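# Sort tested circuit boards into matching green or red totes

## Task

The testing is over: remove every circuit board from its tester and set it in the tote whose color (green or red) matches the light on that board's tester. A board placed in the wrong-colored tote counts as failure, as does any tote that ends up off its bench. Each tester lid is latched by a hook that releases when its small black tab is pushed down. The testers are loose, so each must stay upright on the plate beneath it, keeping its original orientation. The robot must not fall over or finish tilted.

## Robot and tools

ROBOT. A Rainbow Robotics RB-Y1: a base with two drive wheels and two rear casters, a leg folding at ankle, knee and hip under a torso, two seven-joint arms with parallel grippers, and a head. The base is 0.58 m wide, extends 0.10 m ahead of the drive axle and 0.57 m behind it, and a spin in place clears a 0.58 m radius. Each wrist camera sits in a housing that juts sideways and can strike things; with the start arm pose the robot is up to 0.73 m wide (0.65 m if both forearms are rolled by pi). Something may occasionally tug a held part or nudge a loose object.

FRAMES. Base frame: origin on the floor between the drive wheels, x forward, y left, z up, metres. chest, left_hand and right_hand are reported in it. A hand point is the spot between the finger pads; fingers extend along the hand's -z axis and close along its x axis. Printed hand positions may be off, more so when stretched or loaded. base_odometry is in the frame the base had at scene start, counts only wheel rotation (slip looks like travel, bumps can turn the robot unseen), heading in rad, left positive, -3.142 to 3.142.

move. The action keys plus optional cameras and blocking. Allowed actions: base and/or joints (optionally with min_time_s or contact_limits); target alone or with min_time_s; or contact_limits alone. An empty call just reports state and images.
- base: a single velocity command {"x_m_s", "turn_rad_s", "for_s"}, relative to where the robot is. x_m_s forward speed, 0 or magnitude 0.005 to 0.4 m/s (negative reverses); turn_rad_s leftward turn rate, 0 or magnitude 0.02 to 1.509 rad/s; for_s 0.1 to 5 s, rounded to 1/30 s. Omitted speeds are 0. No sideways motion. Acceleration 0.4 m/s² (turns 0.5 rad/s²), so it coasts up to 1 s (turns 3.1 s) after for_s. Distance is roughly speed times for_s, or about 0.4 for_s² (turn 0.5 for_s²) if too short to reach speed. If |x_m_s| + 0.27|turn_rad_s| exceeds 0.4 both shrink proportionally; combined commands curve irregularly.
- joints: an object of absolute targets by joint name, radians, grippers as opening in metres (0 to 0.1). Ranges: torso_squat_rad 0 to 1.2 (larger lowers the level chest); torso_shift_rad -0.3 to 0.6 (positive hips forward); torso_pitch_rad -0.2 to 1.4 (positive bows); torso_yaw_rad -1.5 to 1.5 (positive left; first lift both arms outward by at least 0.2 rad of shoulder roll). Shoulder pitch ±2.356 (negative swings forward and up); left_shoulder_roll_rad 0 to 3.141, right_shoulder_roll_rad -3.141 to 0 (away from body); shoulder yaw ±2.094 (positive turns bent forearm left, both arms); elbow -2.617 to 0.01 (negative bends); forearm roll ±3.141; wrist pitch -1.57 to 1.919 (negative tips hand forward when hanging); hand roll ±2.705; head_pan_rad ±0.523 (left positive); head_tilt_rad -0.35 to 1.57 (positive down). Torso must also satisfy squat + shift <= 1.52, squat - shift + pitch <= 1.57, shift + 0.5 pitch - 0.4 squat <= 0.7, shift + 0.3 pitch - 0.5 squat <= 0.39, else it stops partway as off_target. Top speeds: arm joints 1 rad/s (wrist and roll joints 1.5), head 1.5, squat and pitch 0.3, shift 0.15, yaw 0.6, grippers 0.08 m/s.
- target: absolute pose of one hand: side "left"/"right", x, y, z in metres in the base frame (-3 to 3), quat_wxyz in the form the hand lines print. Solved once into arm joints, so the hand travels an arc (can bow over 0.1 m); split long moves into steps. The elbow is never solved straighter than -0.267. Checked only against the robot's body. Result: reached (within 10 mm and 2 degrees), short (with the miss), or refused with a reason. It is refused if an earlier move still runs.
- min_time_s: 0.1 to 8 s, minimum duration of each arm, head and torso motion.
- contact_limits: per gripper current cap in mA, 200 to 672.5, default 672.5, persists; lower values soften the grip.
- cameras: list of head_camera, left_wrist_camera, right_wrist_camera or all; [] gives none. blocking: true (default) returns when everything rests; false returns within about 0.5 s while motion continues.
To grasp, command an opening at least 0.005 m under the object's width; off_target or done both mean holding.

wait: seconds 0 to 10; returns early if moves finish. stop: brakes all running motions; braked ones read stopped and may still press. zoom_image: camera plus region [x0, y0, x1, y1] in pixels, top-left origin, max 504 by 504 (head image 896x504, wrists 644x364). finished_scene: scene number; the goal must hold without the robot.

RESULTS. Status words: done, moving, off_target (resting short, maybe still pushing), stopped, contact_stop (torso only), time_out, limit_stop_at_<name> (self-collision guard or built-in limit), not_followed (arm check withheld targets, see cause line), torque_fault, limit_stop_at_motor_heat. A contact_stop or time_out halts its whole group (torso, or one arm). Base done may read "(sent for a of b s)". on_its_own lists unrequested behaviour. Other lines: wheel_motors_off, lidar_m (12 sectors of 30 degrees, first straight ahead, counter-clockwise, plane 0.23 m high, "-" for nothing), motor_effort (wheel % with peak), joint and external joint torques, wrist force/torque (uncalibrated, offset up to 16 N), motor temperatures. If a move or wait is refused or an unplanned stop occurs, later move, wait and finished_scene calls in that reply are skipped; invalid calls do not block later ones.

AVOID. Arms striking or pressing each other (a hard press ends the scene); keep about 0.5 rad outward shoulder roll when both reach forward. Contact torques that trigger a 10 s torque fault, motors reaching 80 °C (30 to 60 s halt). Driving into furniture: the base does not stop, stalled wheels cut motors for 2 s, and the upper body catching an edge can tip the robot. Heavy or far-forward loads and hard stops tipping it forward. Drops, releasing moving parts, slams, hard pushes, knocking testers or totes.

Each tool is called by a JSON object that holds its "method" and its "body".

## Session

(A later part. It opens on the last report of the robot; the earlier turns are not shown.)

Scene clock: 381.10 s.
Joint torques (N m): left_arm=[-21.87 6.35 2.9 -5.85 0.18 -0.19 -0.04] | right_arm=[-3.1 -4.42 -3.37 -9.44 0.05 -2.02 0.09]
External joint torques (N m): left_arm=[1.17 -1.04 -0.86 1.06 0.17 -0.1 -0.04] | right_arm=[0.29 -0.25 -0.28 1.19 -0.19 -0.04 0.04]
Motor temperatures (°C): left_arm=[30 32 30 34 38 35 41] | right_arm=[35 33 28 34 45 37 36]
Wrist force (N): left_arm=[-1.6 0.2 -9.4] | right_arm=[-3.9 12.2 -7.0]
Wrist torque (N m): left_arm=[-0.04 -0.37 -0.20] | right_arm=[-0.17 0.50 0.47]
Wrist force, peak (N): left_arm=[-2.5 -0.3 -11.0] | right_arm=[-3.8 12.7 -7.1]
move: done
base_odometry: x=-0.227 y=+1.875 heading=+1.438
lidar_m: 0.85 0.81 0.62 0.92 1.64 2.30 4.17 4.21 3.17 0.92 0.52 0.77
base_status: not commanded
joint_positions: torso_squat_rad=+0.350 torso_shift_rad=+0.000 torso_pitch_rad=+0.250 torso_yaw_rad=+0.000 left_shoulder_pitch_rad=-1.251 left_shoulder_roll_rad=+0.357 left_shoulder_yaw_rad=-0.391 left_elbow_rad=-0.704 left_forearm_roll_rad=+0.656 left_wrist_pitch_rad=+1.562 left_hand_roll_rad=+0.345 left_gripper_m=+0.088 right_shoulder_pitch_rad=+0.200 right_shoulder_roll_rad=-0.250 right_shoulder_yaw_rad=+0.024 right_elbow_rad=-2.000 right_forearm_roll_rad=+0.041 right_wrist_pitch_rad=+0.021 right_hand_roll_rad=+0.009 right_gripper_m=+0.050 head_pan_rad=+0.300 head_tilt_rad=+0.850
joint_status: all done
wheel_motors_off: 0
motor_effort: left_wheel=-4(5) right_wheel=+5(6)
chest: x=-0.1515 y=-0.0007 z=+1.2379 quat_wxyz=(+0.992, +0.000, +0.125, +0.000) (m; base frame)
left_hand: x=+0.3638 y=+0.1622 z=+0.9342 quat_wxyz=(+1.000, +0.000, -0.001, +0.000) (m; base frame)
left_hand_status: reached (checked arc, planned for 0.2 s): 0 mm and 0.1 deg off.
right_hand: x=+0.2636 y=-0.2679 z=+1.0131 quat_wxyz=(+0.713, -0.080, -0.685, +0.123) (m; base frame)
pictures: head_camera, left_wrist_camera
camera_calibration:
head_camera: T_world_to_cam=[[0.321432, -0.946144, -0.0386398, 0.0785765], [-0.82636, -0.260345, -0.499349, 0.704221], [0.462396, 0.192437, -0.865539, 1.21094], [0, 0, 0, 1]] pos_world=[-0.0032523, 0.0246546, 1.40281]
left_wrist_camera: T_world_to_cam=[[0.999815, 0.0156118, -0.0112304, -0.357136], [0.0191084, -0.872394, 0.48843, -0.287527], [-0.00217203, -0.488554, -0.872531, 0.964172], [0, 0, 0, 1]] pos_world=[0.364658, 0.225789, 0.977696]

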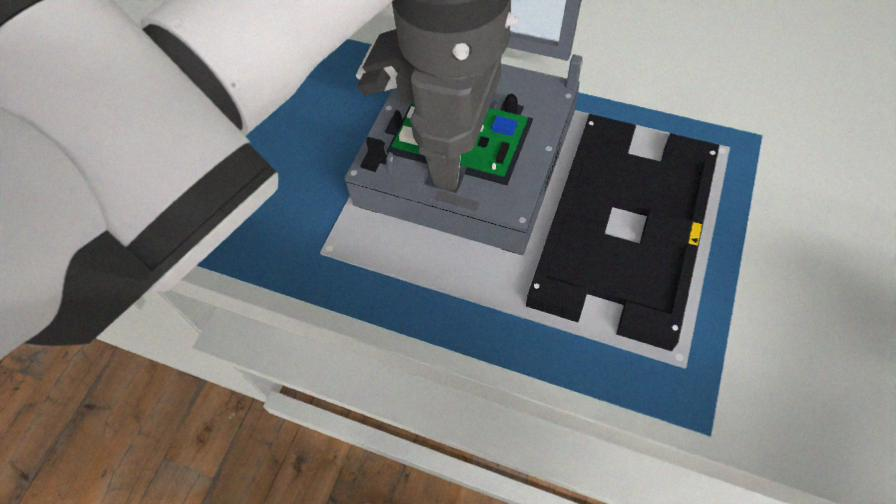

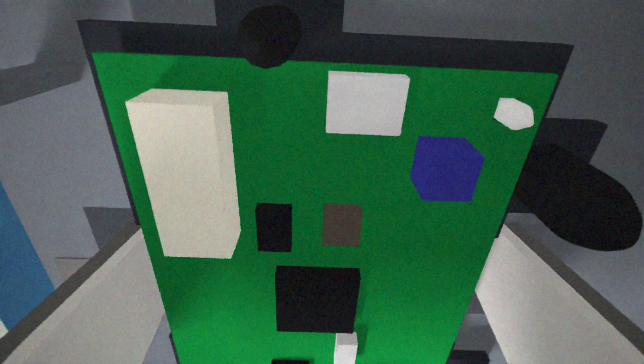

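{"method": "move", "body": {"joints": {"left_gripper_m":0.06}, "contact_limits": {"left_gripper_m":500}, "cameras": ["left_wrist_camera"]}}

{"method": "move", "body": {"target": {"side":"left","x":0.364,"y":0.162,"z":0.960,"quat_wxyz":[1,0,0,0]}, "min_time_s": 1.5, "cameras": ["left_wrist_camera","head_camera"]}}

Scene clock: 386.73 s.
Joint torques (N m): left_arm=[-23.45 7.49 3.19 -6.49 -0.44 -2.34 0] | right_arm=[-3.08 -4.48 -3.1 -9.47 -0.07 -1.95 0.09]
External joint torques (N m): left_arm=[-0.41 0.09 -0.56 0.41 -0.45 -2.25 0] | right_arm=[0.31 -0.31 -0.01 1.16 -0.32 0.03 0.04]
Motor temperatures (°C): left_arm=[30 32 30 34 38 35 41] | right_arm=[35 33 28 34 45 37 36]
Wrist force (N): left_arm=[-10.3 0.7 -9.8] | right_arm=[-4.0 12.6 -6.9]
Wrist torque (N m): left_arm=[-0.05 -0.32 -0.47] | right_arm=[-0.22 0.48 0.47]
Wrist force, peak (N): left_arm=[-16.7 0.2 -6.2] | right_arm=[-3.7 12.7 -7.1]
move: off_target
base_odometry: x=-0.227 y=+1.875 heading=+1.438
lidar_m: 0.85 0.81 0.61 0.92 1.64 2.31 4.17 4.21 3.16 0.92 0.51 0.76
base_status: not commanded
joint_positions: torso_squat_rad=+0.350 torso_shift_rad=+0.000 torso_pitch_rad=+0.250 torso_yaw_rad=+0.000 left_shoulder_pitch_rad=-1.251 left_shoulder_roll_rad=+0.357 left_shoulder_yaw_rad=-0.391 left_elbow_rad=-0.704 left_forearm_roll_rad=+0.657 left_wrist_pitch_rad=+1.563 left_hand_roll_rad=+0.345 left_gripper_m=+0.071 right_shoulder_pitch_rad=+0.200 right_shoulder_roll_rad=-0.250 right_shoulder_yaw_rad=+0.024 right_elbow_rad=-2.000 right_forearm_roll_rad=+0.041 right_wrist_pitch_rad=+0.021 right_hand_roll_rad=+0.009 right_gripper_m=+0.050 head_pan_rad=+0.300 head_tilt_rad=+0.850
joint_status: left_gripper_m off_target (ended at +0.071, target +0.060)
wheel_motors_off: 0
motor_effort: left_wheel=-4(5) right_wheel=+4(6)
contact_limits: left_gripper_m 500 mA
chest: x=-0.1516 y=-0.0007 z=+1.2379 quat_wxyz=(+0.992, +0.000, +0.125, +0.000) (m; base frame)
left_hand: x=+0.3634 y=+0.1621 z=+0.9341 quat_wxyz=(+1.000, +0.000, +0.000, +0.000) (m; base frame)
right_hand: x=+0.2635 y=-0.2679 z=+1.0132 quat_wxyz=(+0.713, -0.080, -0.685, +0.123) (m; base frame)
pictures: left_wrist_camera
camera_calibration:
left_wrist_camera: T_world_to_cam=[[0.999804, 0.0155947, -0.0121817, -0.355828], [0.0195582, -0.872402, 0.488398, -0.287594], [-0.00301094, -0.488541, -0.872536, 0.964326], [0, 0, 0, 1]] pos_world=[0.364287, 0.225764, 0.977535]

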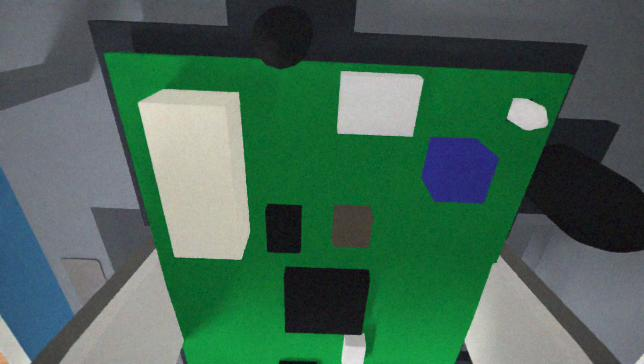

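Scene clock: 388.57 s.
Joint torques (N m): left_arm=[-27.21 8.49 6.75 -9.14 0.85 0.82 0.59] | right_arm=[-2.95 -4.65 -3.25 -9.43 -0.1 -1.94 0.11]
External joint torques (N m): left_arm=[-4.13 0.95 2.55 -2.22 0.83 0.9 0.59] | right_arm=[0.43 -0.48 -0.16 1.2 -0.35 0.04 0.06]
Motor temperatures (°C): left_arm=[30 32 30 34 38 35 41] | right_arm=[35 33 28 34 45 37 36]
Wrist force (N): left_arm=[1.9 2.3 -21.9] | right_arm=[-3.6 12.5 -7.0]
Wrist torque (N m): left_arm=[-0.23 -0.20 -0.35] | right_arm=[-0.20 0.52 0.47]
Wrist force, peak (N): left_arm=[2.0 2.0 -22.1] | right_arm=[-3.8 12.8 -7.0]
move: done
base_odometry: x=-0.227 y=+1.875 heading=+1.438
lidar_m: 0.85 0.80 0.61 0.93 1.64 2.31 4.16 4.21 3.15 0.91 0.51 0.76
base_status: not commanded
joint_positions: torso_squat_rad=+0.350 torso_shift_rad=+0.000 torso_pitch_rad=+0.250 torso_yaw_rad=+0.000 left_shoulder_pitch_rad=-1.255 left_shoulder_roll_rad=+0.386 left_shoulder_yaw_rad=-0.381 left_elbow_rad=-0.793 left_forearm_roll_rad=+0.669 left_wrist_pitch_rad=+1.648 left_hand_roll_rad=+0.374 left_gripper_m=+0.071 right_shoulder_pitch_rad=+0.200 right_shoulder_roll_rad=-0.250 right_shoulder_yaw_rad=+0.024 right_elbow_rad=-2.000 right_forearm_roll_rad=+0.041 right_wrist_pitch_rad=+0.021 right_hand_roll_rad=+0.009 right_gripper_m=+0.050 head_pan_rad=+0.300 head_tilt_rad=+0.850
joint_status: all done
wheel_motors_off: 0
motor_effort: left_wheel=-3(5) right_wheel=+4(6)
contact_limits: left_gripper_m 500 mA
chest: x=-0.1513 y=-0.0007 z=+1.2379 quat_wxyz=(+0.992, +0.000, +0.125, +0.000) (m; base frame)
left_hand: x=+0.3636 y=+0.1623 z=+0.9588 quat_wxyz=(+1.000, +0.000, +0.001, +0.000) (m; base frame)
left_hand_status: reached (checked arc, planned for 1.5 s): 1 mm and 0.2 deg off.
right_hand: x=+0.2637 y=-0.2678 z=+1.0130 quat_wxyz=(+0.713, -0.080, -0.685, +0.123) (m; base frame)
pictures: head_camera, left_wrist_camera
camera_calibration:
head_camera: T_world_to_cam=[[0.321479, -0.946127, -0.0386666, 0.0786161], [-0.826496, -0.260434, -0.499078, 0.70402], [0.462121, 0.192401, -0.865694, 1.21099], [0, 0, 0, 1]] pos_world=[-0.00302501, 0.0247369, 1.40274]
left_wrist_camera: T_world_to_cam=[[0.999762, 0.0156267, -0.0152175, -0.35283], [0.0210653, -0.872725, 0.487757, -0.299392], [-0.00565866, -0.487962, -0.872847, 0.987212], [0, 0, 0, 1]] pos_world=[0.364639, 0.225948, 1.00235]

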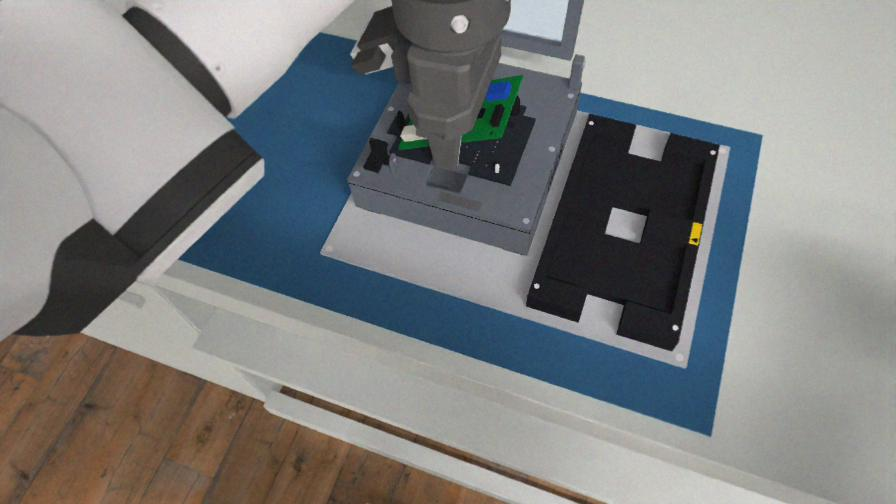

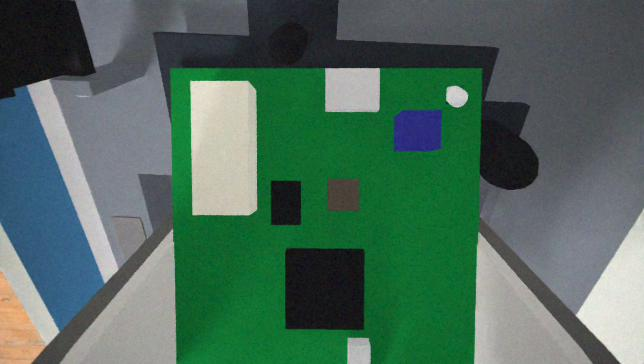

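{"method": "move", "body": {"target": {"side":"left","x":0.355,"y":0.162,"z":1.04,"quat_wxyz":[1,0,0,0]}, "min_time_s": 1.5}}

{"method": "move", "body": {"target": {"side":"left","x":0.345,"y":0.19,"z":1.12,"quat_wxyz":[1,0,0,0]}, "min_time_s": 1.5, "cameras": ["head_camera","left_wrist_camera"]}}

Scene clock: 413.47 s.
Joint torques (N m): left_arm=[-22.27 8.47 6.31 -6.55 0.41 0.12 0.34] | right_arm=[-3.06 -4.57 -3.26 -9.21 -0.02 -1.97 -0.04]
External joint torques (N m): left_arm=[0.65 0.61 1.05 0.04 0.4 0.2 0.34] | right_arm=[0.33 -0.39 -0.18 1.42 -0.26 0.02 -0.09]
Motor temperatures (°C): left_arm=[31 32 30 34 38 35 41] | right_arm=[35 33 28 34 45 37 36]
Wrist force (N): left_arm=[-1.3 0.1 -9.7] | right_arm=[-3.8 12.6 -6.9]
Wrist torque (N m): left_arm=[-0.03 -0.35 -0.20] | right_arm=[-0.21 0.51 0.48]
Wrist force, peak (N): left_arm=[1.2 0.8 -29.9] | right_arm=[-4.1 12.6 -7.4]
move: done
base_odometry: x=-0.227 y=+1.875 heading=+1.438
lidar_m: 0.85 0.81 0.62 0.93 1.64 2.30 4.17 4.21 3.16 0.92 0.51 0.76
base_status: not commanded
joint_positions: torso_squat_rad=+0.350 torso_shift_rad=+0.000 torso_pitch_rad=+0.250 torso_yaw_rad=+0.000 left_shoulder_pitch_rad=-1.286 left_shoulder_roll_rad=+0.464 left_shoulder_yaw_rad=-0.334 left_elbow_rad=-1.045 left_forearm_roll_rad=+0.725 left_wrist_pitch_rad=+1.898 left_hand_roll_rad=+0.469 left_gripper_m=+0.060 right_shoulder_pitch_rad=+0.200 right_shoulder_roll_rad=-0.250 right_shoulder_yaw_rad=+0.024 right_elbow_rad=-2.000 right_forearm_roll_rad=+0.041 right_wrist_pitch_rad=+0.021 right_hand_roll_rad=+0.009 right_gripper_m=+0.050 head_pan_rad=+0.300 head_tilt_rad=+0.850
joint_status: all done
wheel_motors_off: 0
on_its_own: left_gripper_m moved -0.011 to your old target +0.060
motor_effort: left_wheel=-3(5) right_wheel=+5(6)
contact_limits: left_gripper_m 500 mA
chest: x=-0.1515 y=-0.0007 z=+1.2379 quat_wxyz=(+0.992, +0.000, +0.125, +0.000) (m; base frame)
left_hand: x=+0.3548 y=+0.1619 z=+1.0401 quat_wxyz=(+1.000, +0.000, +0.000, +0.000) (m; base frame)
left_hand_status: reached (checked arc, planned for 1.5 s): 0 mm and 0.0 deg off.
right_hand: x=+0.2636 y=-0.2679 z=+1.0131 quat_wxyz=(+0.713, -0.080, -0.685, +0.123) (m; base frame)
pictures: head_camera, left_wrist_camera, right_wrist_camera
camera_calibration:
head_camera: T_world_to_cam=[[0.32147, -0.946132, -0.0386299, 0.0785787], [-0.82636, -0.260387, -0.499327, 0.704203], [0.46237, 0.19244, -0.865552, 1.21095], [0, 0, 0, 1]] pos_world=[-0.00324164, 0.0246758, 1.4028]
left_wrist_camera: T_world_to_cam=[[0.999803, 0.0151022, -0.0128575, -0.345166], [0.0194578, -0.872508, 0.488211, -0.339158], [-0.00384521, -0.488366, -0.872631, 1.05703], [0, 0, 0, 1]] pos_world=[0.355762, 0.225511, 1.08354]
right_wrist_camera: T_world_to_cam=[[-0.0149047, -0.265089, -0.964109, 0.91215], [-0.501051, 0.836399, -0.222229, 0.614492], [0.86529, 0.479755, -0.14529, 0.119305], [0, 0, 0, 1]] pos_world=[0.218253, -0.329396, 1.0333]

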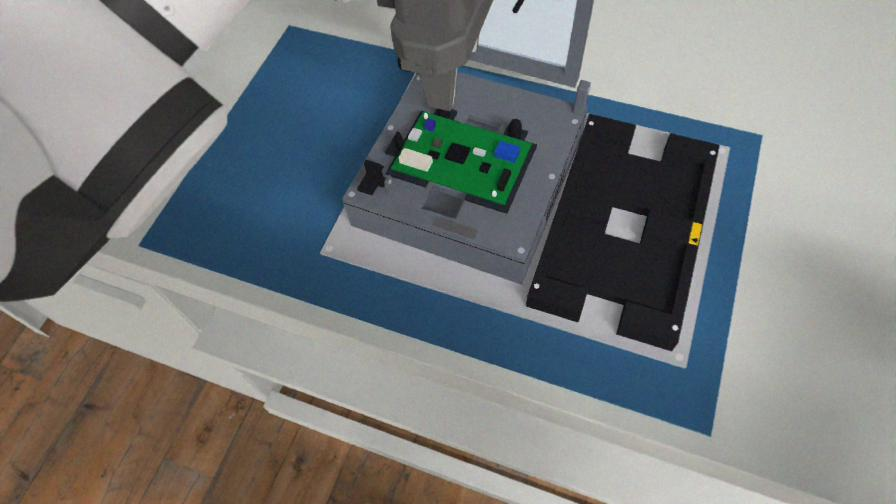

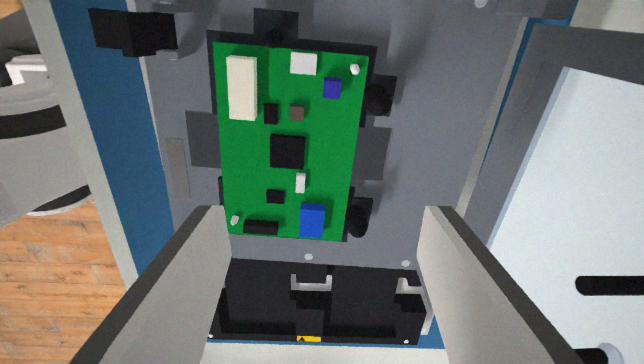

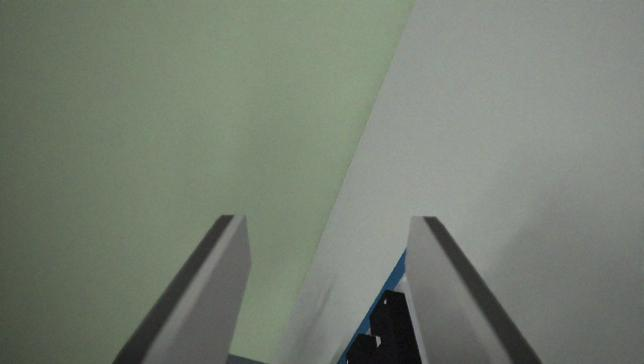

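Scene clock: 415.30 s.
Joint torques (N m): left_arm=[-21.67 9.79 6.36 -3.89 0.29 0.28 0.4] | right_arm=[-3.2 -4.26 -3.22 -9.31 -0.08 -1.99 0.05]
External joint torques (N m): left_arm=[0.92 0.74 -1.42 -0.24 0.27 0.35 0.4] | right_arm=[0.19 -0.09 -0.13 1.32 -0.33 -0.01 0]
Motor temperatures (°C): left_arm=[31 32 30 34 38 35 41] | right_arm=[35 33 28 34 45 37 36]
Wrist force (N): left_arm=[-1.4 0.0 -9.5] | right_arm=[-3.7 12.5 -7.1]
Wrist torque (N m): left_arm=[-0.03 -0.39 -0.21] | right_arm=[-0.21 0.53 0.49]
Wrist force, peak (N): left_arm=[-1.6 0.0 -10.2] | right_arm=[-3.6 12.7 -7.3]
move: done
base_odometry: x=-0.227 y=+1.875 heading=+1.438
lidar_m: 0.85 0.81 0.62 0.91 1.63 2.30 4.17 4.21 3.16 0.92 0.51 0.76
base_status: not commanded
joint_positions: torso_squat_rad=+0.350 torso_shift_rad=+0.000 torso_pitch_rad=+0.250 torso_yaw_rad=+0.000 left_shoulder_pitch_rad=-1.447 left_shoulder_roll_rad=+0.747 left_shoulder_yaw_rad=-0.610 left_elbow_rad=-1.156 left_forearm_roll_rad=+1.170 left_wrist_pitch_rad=+1.919 left_hand_roll_rad=+0.609 left_gripper_m=+0.060 right_shoulder_pitch_rad=+0.200 right_shoulder_roll_rad=-0.250 right_shoulder_yaw_rad=+0.024 right_elbow_rad=-2.000 right_forearm_roll_rad=+0.041 right_wrist_pitch_rad=+0.021 right_hand_roll_rad=+0.009 right_gripper_m=+0.050 head_pan_rad=+0.300 head_tilt_rad=+0.850
joint_status: all done
wheel_motors_off: 0
motor_effort: left_wheel=-3(5) right_wheel=+5(7)
contact_limits: left_gripper_m 500 mA
chest: x=-0.1515 y=-0.0007 z=+1.2379 quat_wxyz=(+0.992, +0.000, +0.125, +0.000) (m; base frame)
left_hand: x=+0.3452 y=+0.1898 z=+1.1194 quat_wxyz=(+1.000, -0.001, +0.001, +0.000) (m; base frame)
left_hand_status: reached (checked arc, planned for 1.5 s): 1 mm and 0.1 deg off.
right_hand: x=+0.2636 y=-0.2679 z=+1.0131 quat_wxyz=(+0.713, -0.080, -0.685, +0.123) (m; base frame)
pictures: head_camera, left_wrist_camera
camera_calibration:
head_camera: T_world_to_cam=[[0.32147, -0.946132, -0.0386305, 0.0785789], [-0.826361, -0.260388, -0.499325, 0.704202], [0.462368, 0.19244, -0.865553, 1.21095], [0, 0, 0, 1]] pos_world=[-0.0032391, 0.024676, 1.4028]
left_wrist_camera: T_world_to_cam=[[0.999786, 0.0145812, -0.014679, -0.332848], [0.0199002, -0.871864, 0.489343, -0.354898], [-0.00566284, -0.489531, -0.871968, 1.13998], [0, 0, 0, 1]] pos_world=[0.346295, 0.253486, 1.16281]

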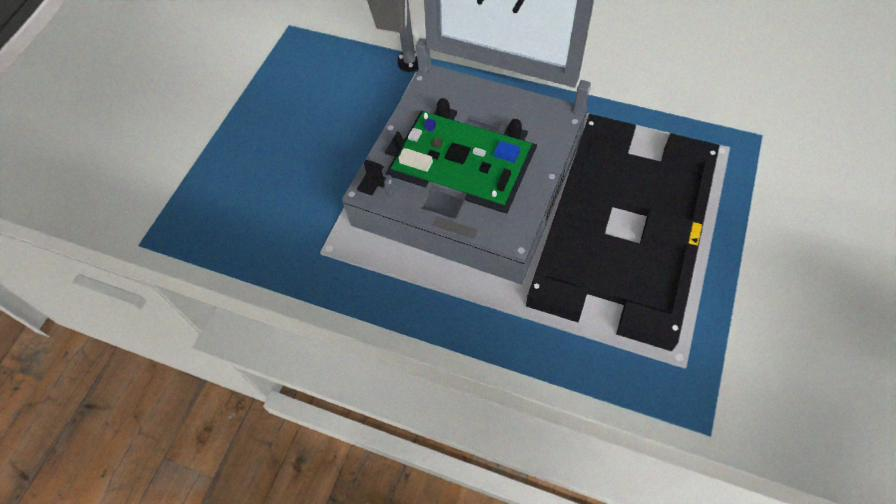

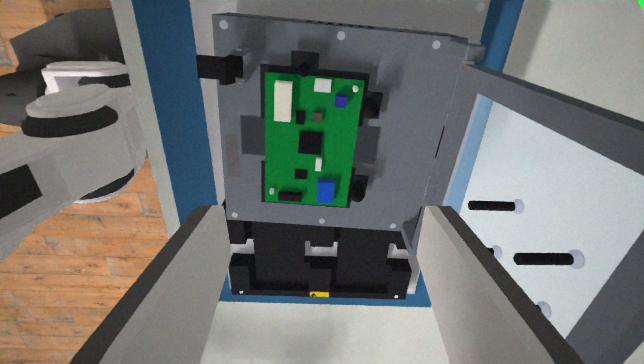

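{"method": "move", "body": {"joints": {"left_gripper_m":0.1}, "contact_limits": {"left_gripper_m":672.5}, "cameras": []}}

{"method": "move", "body": {"target": {"side":"left","x":0.345,"y":0.160,"z":1.02,"quat_wxyz":[1,0,0,0]}, "cameras": ["left_wrist_camera","head_camera"]}}

{"method": "zoom_image", "body": {"camera": "head_camera", "region": [300, 50, 700, 300]}}

Scene clock: 439.43 s.
Joint torques (N m): left_arm=[-21.74 9.98 6.44 -3.77 0.35 0.18 0.33] | right_arm=[-3.14 -4.45 -3.19 -9.36 0.01 -2.03 0.07]
External joint torques (N m): left_arm=[0.85 0.92 -1.35 -0.13 0.32 0.25 0.33] | right_arm=[0.25 -0.27 -0.1 1.27 -0.24 -0.05 0.02]
Motor temperatures (°C): left_arm=[31 32 30 34 38 35 41] | right_arm=[35 33 28 34 45 37 36]
Wrist force (N): left_arm=[-1.4 -0.4 -9.5] | right_arm=[-3.7 12.4 -7.2]
Wrist torque (N m): left_arm=[0.03 -0.41 -0.21] | right_arm=[-0.20 0.51 0.47]
Wrist force, peak (N): left_arm=[-1.7 -0.1 -9.8] | right_arm=[-3.8 12.8 -7.1]
move: done
base_odometry: x=-0.227 y=+1.875 heading=+1.438
lidar_m: 0.85 0.81 0.62 0.92 1.64 2.30 4.17 4.22 3.15 0.92 0.51 0.75
base_status: not commanded
joint_positions: torso_squat_rad=+0.350 torso_shift_rad=+0.000 torso_pitch_rad=+0.250 torso_yaw_rad=+0.000 left_shoulder_pitch_rad=-1.447 left_shoulder_roll_rad=+0.747 left_shoulder_yaw_rad=-0.610 left_elbow_rad=-1.156 left_forearm_roll_rad=+1.170 left_wrist_pitch_rad=+1.919 left_hand_roll_rad=+0.609 left_gripper_m=+0.100 right_shoulder_pitch_rad=+0.200 right_shoulder_roll_rad=-0.250 right_shoulder_yaw_rad=+0.024 right_elbow_rad=-2.000 right_forearm_roll_rad=+0.041 right_wrist_pitch_rad=+0.021 right_hand_roll_rad=+0.009 right_gripper_m=+0.050 head_pan_rad=+0.300 head_tilt_rad=+0.850
joint_status: all done
wheel_motors_off: 0
motor_effort: left_wheel=-3(4) right_wheel=+5(6)
contact_limits: left_gripper_m 672.5 mA
chest: x=-0.1515 y=-0.0007 z=+1.2379 quat_wxyz=(+0.992, +0.000, +0.125, +0.000) (m; base frame)
left_hand: x=+0.3452 y=+0.1898 z=+1.1194 quat_wxyz=(+1.000, -0.001, +0.001, +0.000) (m; base frame)
right_hand: x=+0.2636 y=-0.2679 z=+1.0131 quat_wxyz=(+0.713, -0.080, -0.685, +0.123) (m; base frame)
pictures: none
No camera images: "cameras" was empty.

Scene clock: 440.37 s.
Joint torques (N m): left_arm=[-22.19 8.52 8.08 -3.46 0.36 0.15 0.36] | right_arm=[-3.34 -4.39 -3.14 -9.33 0.03 -2.04 0.17]
External joint torques (N m): left_arm=[0.3 0.22 0.42 0.87 0.34 0.22 0.36] | right_arm=[0.05 -0.22 -0.05 1.31 -0.22 -0.05 0.12]
Motor temperatures (°C): left_arm=[31 32 30 34 38 35 41] | right_arm=[35 33 28 34 45 37 36]
Wrist force (N): left_arm=[-1.7 -0.2 -9.6] | right_arm=[-3.7 12.4 -6.8]
Wrist torque (N m): left_arm=[-0.01 -0.42 -0.25] | right_arm=[-0.21 0.52 0.47]
Wrist force, peak (N): left_arm=[-2.2 -0.6 -11.1] | right_arm=[-3.8 12.7 -7.1]
move: done
base_odometry: x=-0.227 y=+1.875 heading=+1.438
lidar_m: 0.85 0.82 0.61 0.93 1.64 2.30 4.17 4.21 3.16 0.92 0.52 0.76
base_status: not commanded
joint_positions: torso_squat_rad=+0.350 torso_shift_rad=+0.000 torso_pitch_rad=+0.250 torso_yaw_rad=+0.000 left_shoulder_pitch_rad=-1.314 left_shoulder_roll_rad=+0.628 left_shoulder_yaw_rad=-0.691 left_elbow_rad=-1.117 left_forearm_roll_rad=+1.069 left_wrist_pitch_rad=+1.721 left_hand_roll_rad=+0.630 left_gripper_m=+0.100 right_shoulder_pitch_rad=+0.200 right_shoulder_roll_rad=-0.250 right_shoulder_yaw_rad=+0.024 right_elbow_rad=-2.000 right_forearm_roll_rad=+0.041 right_wrist_pitch_rad=+0.021 right_hand_roll_rad=+0.009 right_gripper_m=+0.050 head_pan_rad=+0.300 head_tilt_rad=+0.850
joint_status: all done
wheel_motors_off: 0
motor_effort: left_wheel=-4(5) right_wheel=+4(5)
contact_limits: left_gripper_m 672.5 mA
chest: x=-0.1515 y=-0.0007 z=+1.2379 quat_wxyz=(+0.992, +0.000, +0.125, +0.000) (m; base frame)
left_hand: x=+0.3447 y=+0.1600 z=+1.0200 quat_wxyz=(+1.000, +0.000, -0.001, +0.000) (m; base frame)
left_hand_status: reached (checked arc, planned for 0.4 s): 0 mm and 0.1 deg off.
right_hand: x=+0.2636 y=-0.2679 z=+1.0131 quat_wxyz=(+0.713, -0.080, -0.685, +0.123) (m; base frame)
pictures: head_camera, left_wrist_camera
camera_calibration:
head_camera: T_world_to_cam=[[0.321435, -0.946142, -0.038653, 0.0785854], [-0.826376, -0.260347, -0.499322, 0.704197], [0.462367, 0.192441, -0.865554, 1.21095], [0, 0, 0, 1]] pos_world=[-0.00323105, 0.0246522, 1.4028]
left_wrist_camera: T_world_to_cam=[[0.999821, 0.0152102, -0.0112733, -0.336904], [0.0187787, -0.872457, 0.488329, -0.330707], [-0.00240791, -0.488454, -0.872587, 1.03804], [0, 0, 0, 1]] pos_world=[0.345554, 0.223633, 1.06348]

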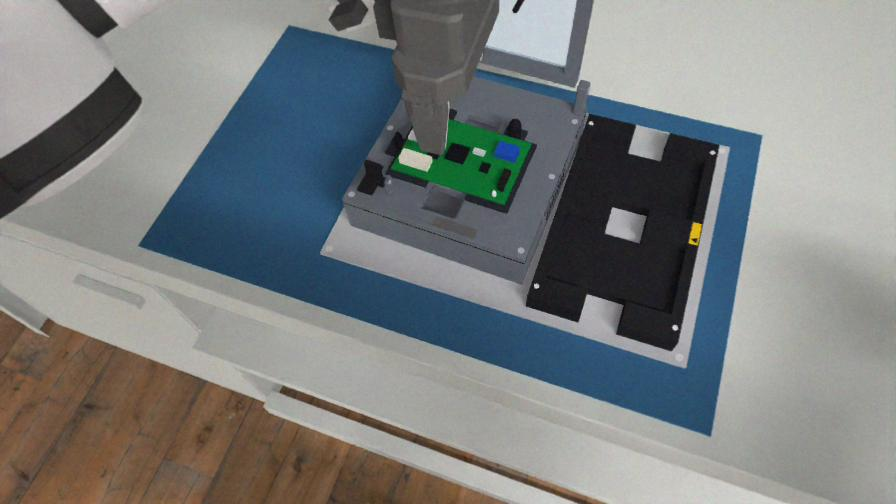

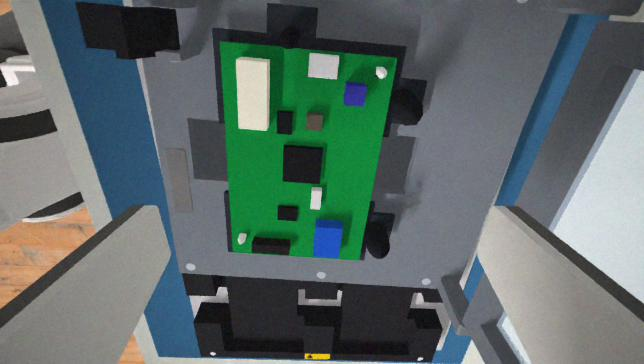

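Scaled by 1.260 from the camera's 896x504 image, which has a finer 1280x720 frame.

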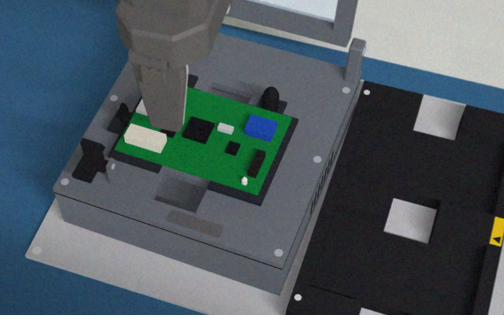

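{"method": "move", "body": {"target": {"side":"left","x":0.336,"y":0.163,"z":0.98,"quat_wxyz":[1,0,0,0]}, "cameras": ["left_wrist_camera"]}}

Scene clock: 449.70 s.
Joint torques (N m): left_arm=[-21.43 7.16 7.38 -4.69 0.23 -0.12 0.32] | right_arm=[-3.17 -4.51 -3 -9.31 0.04 -2.02 0.06]
External joint torques (N m): left_arm=[0.47 -0.94 -0.27 -0.18 0.21 -0.04 0.32] | right_arm=[0.22 -0.34 0.08 1.32 -0.21 -0.03 0.01]
Motor temperatures (°C): left_arm=[31 32 30 33 38 35 41] | right_arm=[35 33 28 34 45 37 36]
Wrist force (N): left_arm=[-1.7 0.0 -9.6] | right_arm=[-3.7 12.4 -7.0]
Wrist torque (N m): left_arm=[-0.02 -0.41 -0.26] | right_arm=[-0.19 0.52 0.48]
Wrist force, peak (N): left_arm=[-2.4 -0.6 -11.4] | right_arm=[-3.9 12.7 -7.2]
move: done
base_odometry: x=-0.227 y=+1.875 heading=+1.438
lidar_m: 0.85 0.80 0.62 0.94 1.64 2.31 4.17 4.22 3.17 0.92 0.51 0.76
base_status: not commanded
joint_positions: torso_squat_rad=+0.350 torso_shift_rad=+0.000 torso_pitch_rad=+0.250 torso_yaw_rad=+0.000 left_shoulder_pitch_rad=-1.235 left_shoulder_roll_rad=+0.618 left_shoulder_yaw_rad=-0.715 left_elbow_rad=-1.132 left_forearm_roll_rad=+1.038 left_wrist_pitch_rad=+1.647 left_hand_roll_rad=+0.631 left_gripper_m=+0.100 right_shoulder_pitch_rad=+0.200 right_shoulder_roll_rad=-0.250 right_shoulder_yaw_rad=+0.024 right_elbow_rad=-2.000 right_forearm_roll_rad=+0.041 right_wrist_pitch_rad=+0.021 right_hand_roll_rad=+0.009 right_gripper_m=+0.050 head_pan_rad=+0.300 head_tilt_rad=+0.850
joint_status: all done
wheel_motors_off: 0
motor_effort: left_wheel=-3(4) right_wheel=+3(5)
contact_limits: left_gripper_m 672.5 mA
chest: x=-0.1515 y=-0.0007 z=+1.2379 quat_wxyz=(+0.992, +0.000, +0.125, +0.000) (m; base frame)
left_hand: x=+0.3359 y=+0.1632 z=+0.9800 quat_wxyz=(+1.000, +0.000, +0.000, +0.000) (m; base frame)
left_hand_status: reached (checked arc, planned for 0.3 s): 0 mm and 0.0 deg off.
right_hand: x=+0.2636 y=-0.2679 z=+1.0131 quat_wxyz=(+0.713, -0.080, -0.685, +0.123) (m; base frame)
pictures: left_wrist_camera
camera_calibration:
left_wrist_camera: T_world_to_cam=[[0.999803, 0.0156694, -0.0121778, -0.327792], [0.0196212, -0.872447, 0.488315, -0.308514], [-0.00297287, -0.488458, -0.872582, 1.0049], [0, 0, 0, 1]] pos_world=[0.336769, 0.226825, 1.02352]

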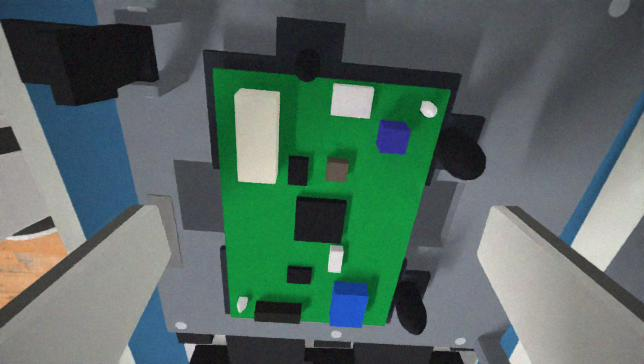

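{"method": "move", "body": {"target": {"side":"left","x":0.3355,"y":0.161,"z":0.945,"quat_wxyz":[1,0,0,0]}, "cameras": ["left_wrist_camera"]}}

{"method": "move", "body": {"target": {"side":"left","x":0.3355,"y":0.161,"z":0.933,"quat_wxyz":[1,0,0,0]}, "cameras": ["left_wrist_camera"]}}

Scene clock: 460.67 s.
Joint torques (N m): left_arm=[-13.32 5.06 4.33 -2.16 0.57 0.14 -0.1] | right_arm=[-3.26 -4.25 -3.17 -9.28 0.03 -2 0.05]
External joint torques (N m): left_arm=[8.51 -2.75 -2.88 2.5 0.54 0.23 -0.1] | right_arm=[0.15 -0.08 -0.09 1.36 -0.22 -0.02 0]
Motor temperatures (°C): left_arm=[30 32 30 33 38 35 41] | right_arm=[35 33 28 34 45 37 36]
Wrist force (N): left_arm=[-4.1 0.5 8.1] | right_arm=[-3.7 12.4 -6.7]
Wrist torque (N m): left_arm=[0.13 -1.27 -0.20] | right_arm=[-0.21 0.49 0.47]
Wrist force, peak (N): left_arm=[-5.2 0.7 15.1] | right_arm=[-3.8 12.9 -7.5]
move: done
base_odometry: x=-0.227 y=+1.875 heading=+1.438
lidar_m: 0.85 0.80 0.62 0.93 1.64 2.31 4.17 4.22 3.17 0.92 0.51 0.76
base_status: not commanded
joint_positions: torso_squat_rad=+0.350 torso_shift_rad=+0.000 torso_pitch_rad=+0.249 torso_yaw_rad=+0.000 left_shoulder_pitch_rad=-1.205 left_shoulder_roll_rad=+0.574 left_shoulder_yaw_rad=-0.740 left_elbow_rad=-1.058 left_forearm_roll_rad=+1.004 left_wrist_pitch_rad=+1.564 left_hand_roll_rad=+0.601 left_gripper_m=+0.100 right_shoulder_pitch_rad=+0.200 right_shoulder_roll_rad=-0.250 right_shoulder_yaw_rad=+0.024 right_elbow_rad=-2.000 right_forearm_roll_rad=+0.041 right_wrist_pitch_rad=+0.021 right_hand_roll_rad=+0.009 right_gripper_m=+0.050 head_pan_rad=+0.300 head_tilt_rad=+0.850
joint_status: all done
wheel_motors_off: 0
motor_effort: left_wheel=-3(5) right_wheel=+4(6)
contact_limits: left_gripper_m 672.5 mA
chest: x=-0.1518 y=-0.0008 z=+1.2379 quat_wxyz=(+0.992, +0.001, +0.124, +0.000) (m; base frame)
left_hand: x=+0.3360 y=+0.1608 z=+0.9465 quat_wxyz=(+1.000, +0.000, -0.002, +0.000) (m; base frame)
left_hand_status: reached (checked arc, planned for 0.3 s): 2 mm and 0.2 deg off.
right_hand: x=+0.2634 y=-0.2679 z=+1.0134 quat_wxyz=(+0.713, -0.080, -0.686, +0.123) (m; base frame)
pictures: left_wrist_camera
camera_calibration:
left_wrist_camera: T_world_to_cam=[[0.999848, 0.0151992, -0.00851272, -0.331699], [0.0174207, -0.872209, 0.488824, -0.294016], [0.0000048543, -0.488898, -0.872341, 0.973339], [0, 0, 0, 1]] pos_world=[0.336766, 0.224462, 0.989982]

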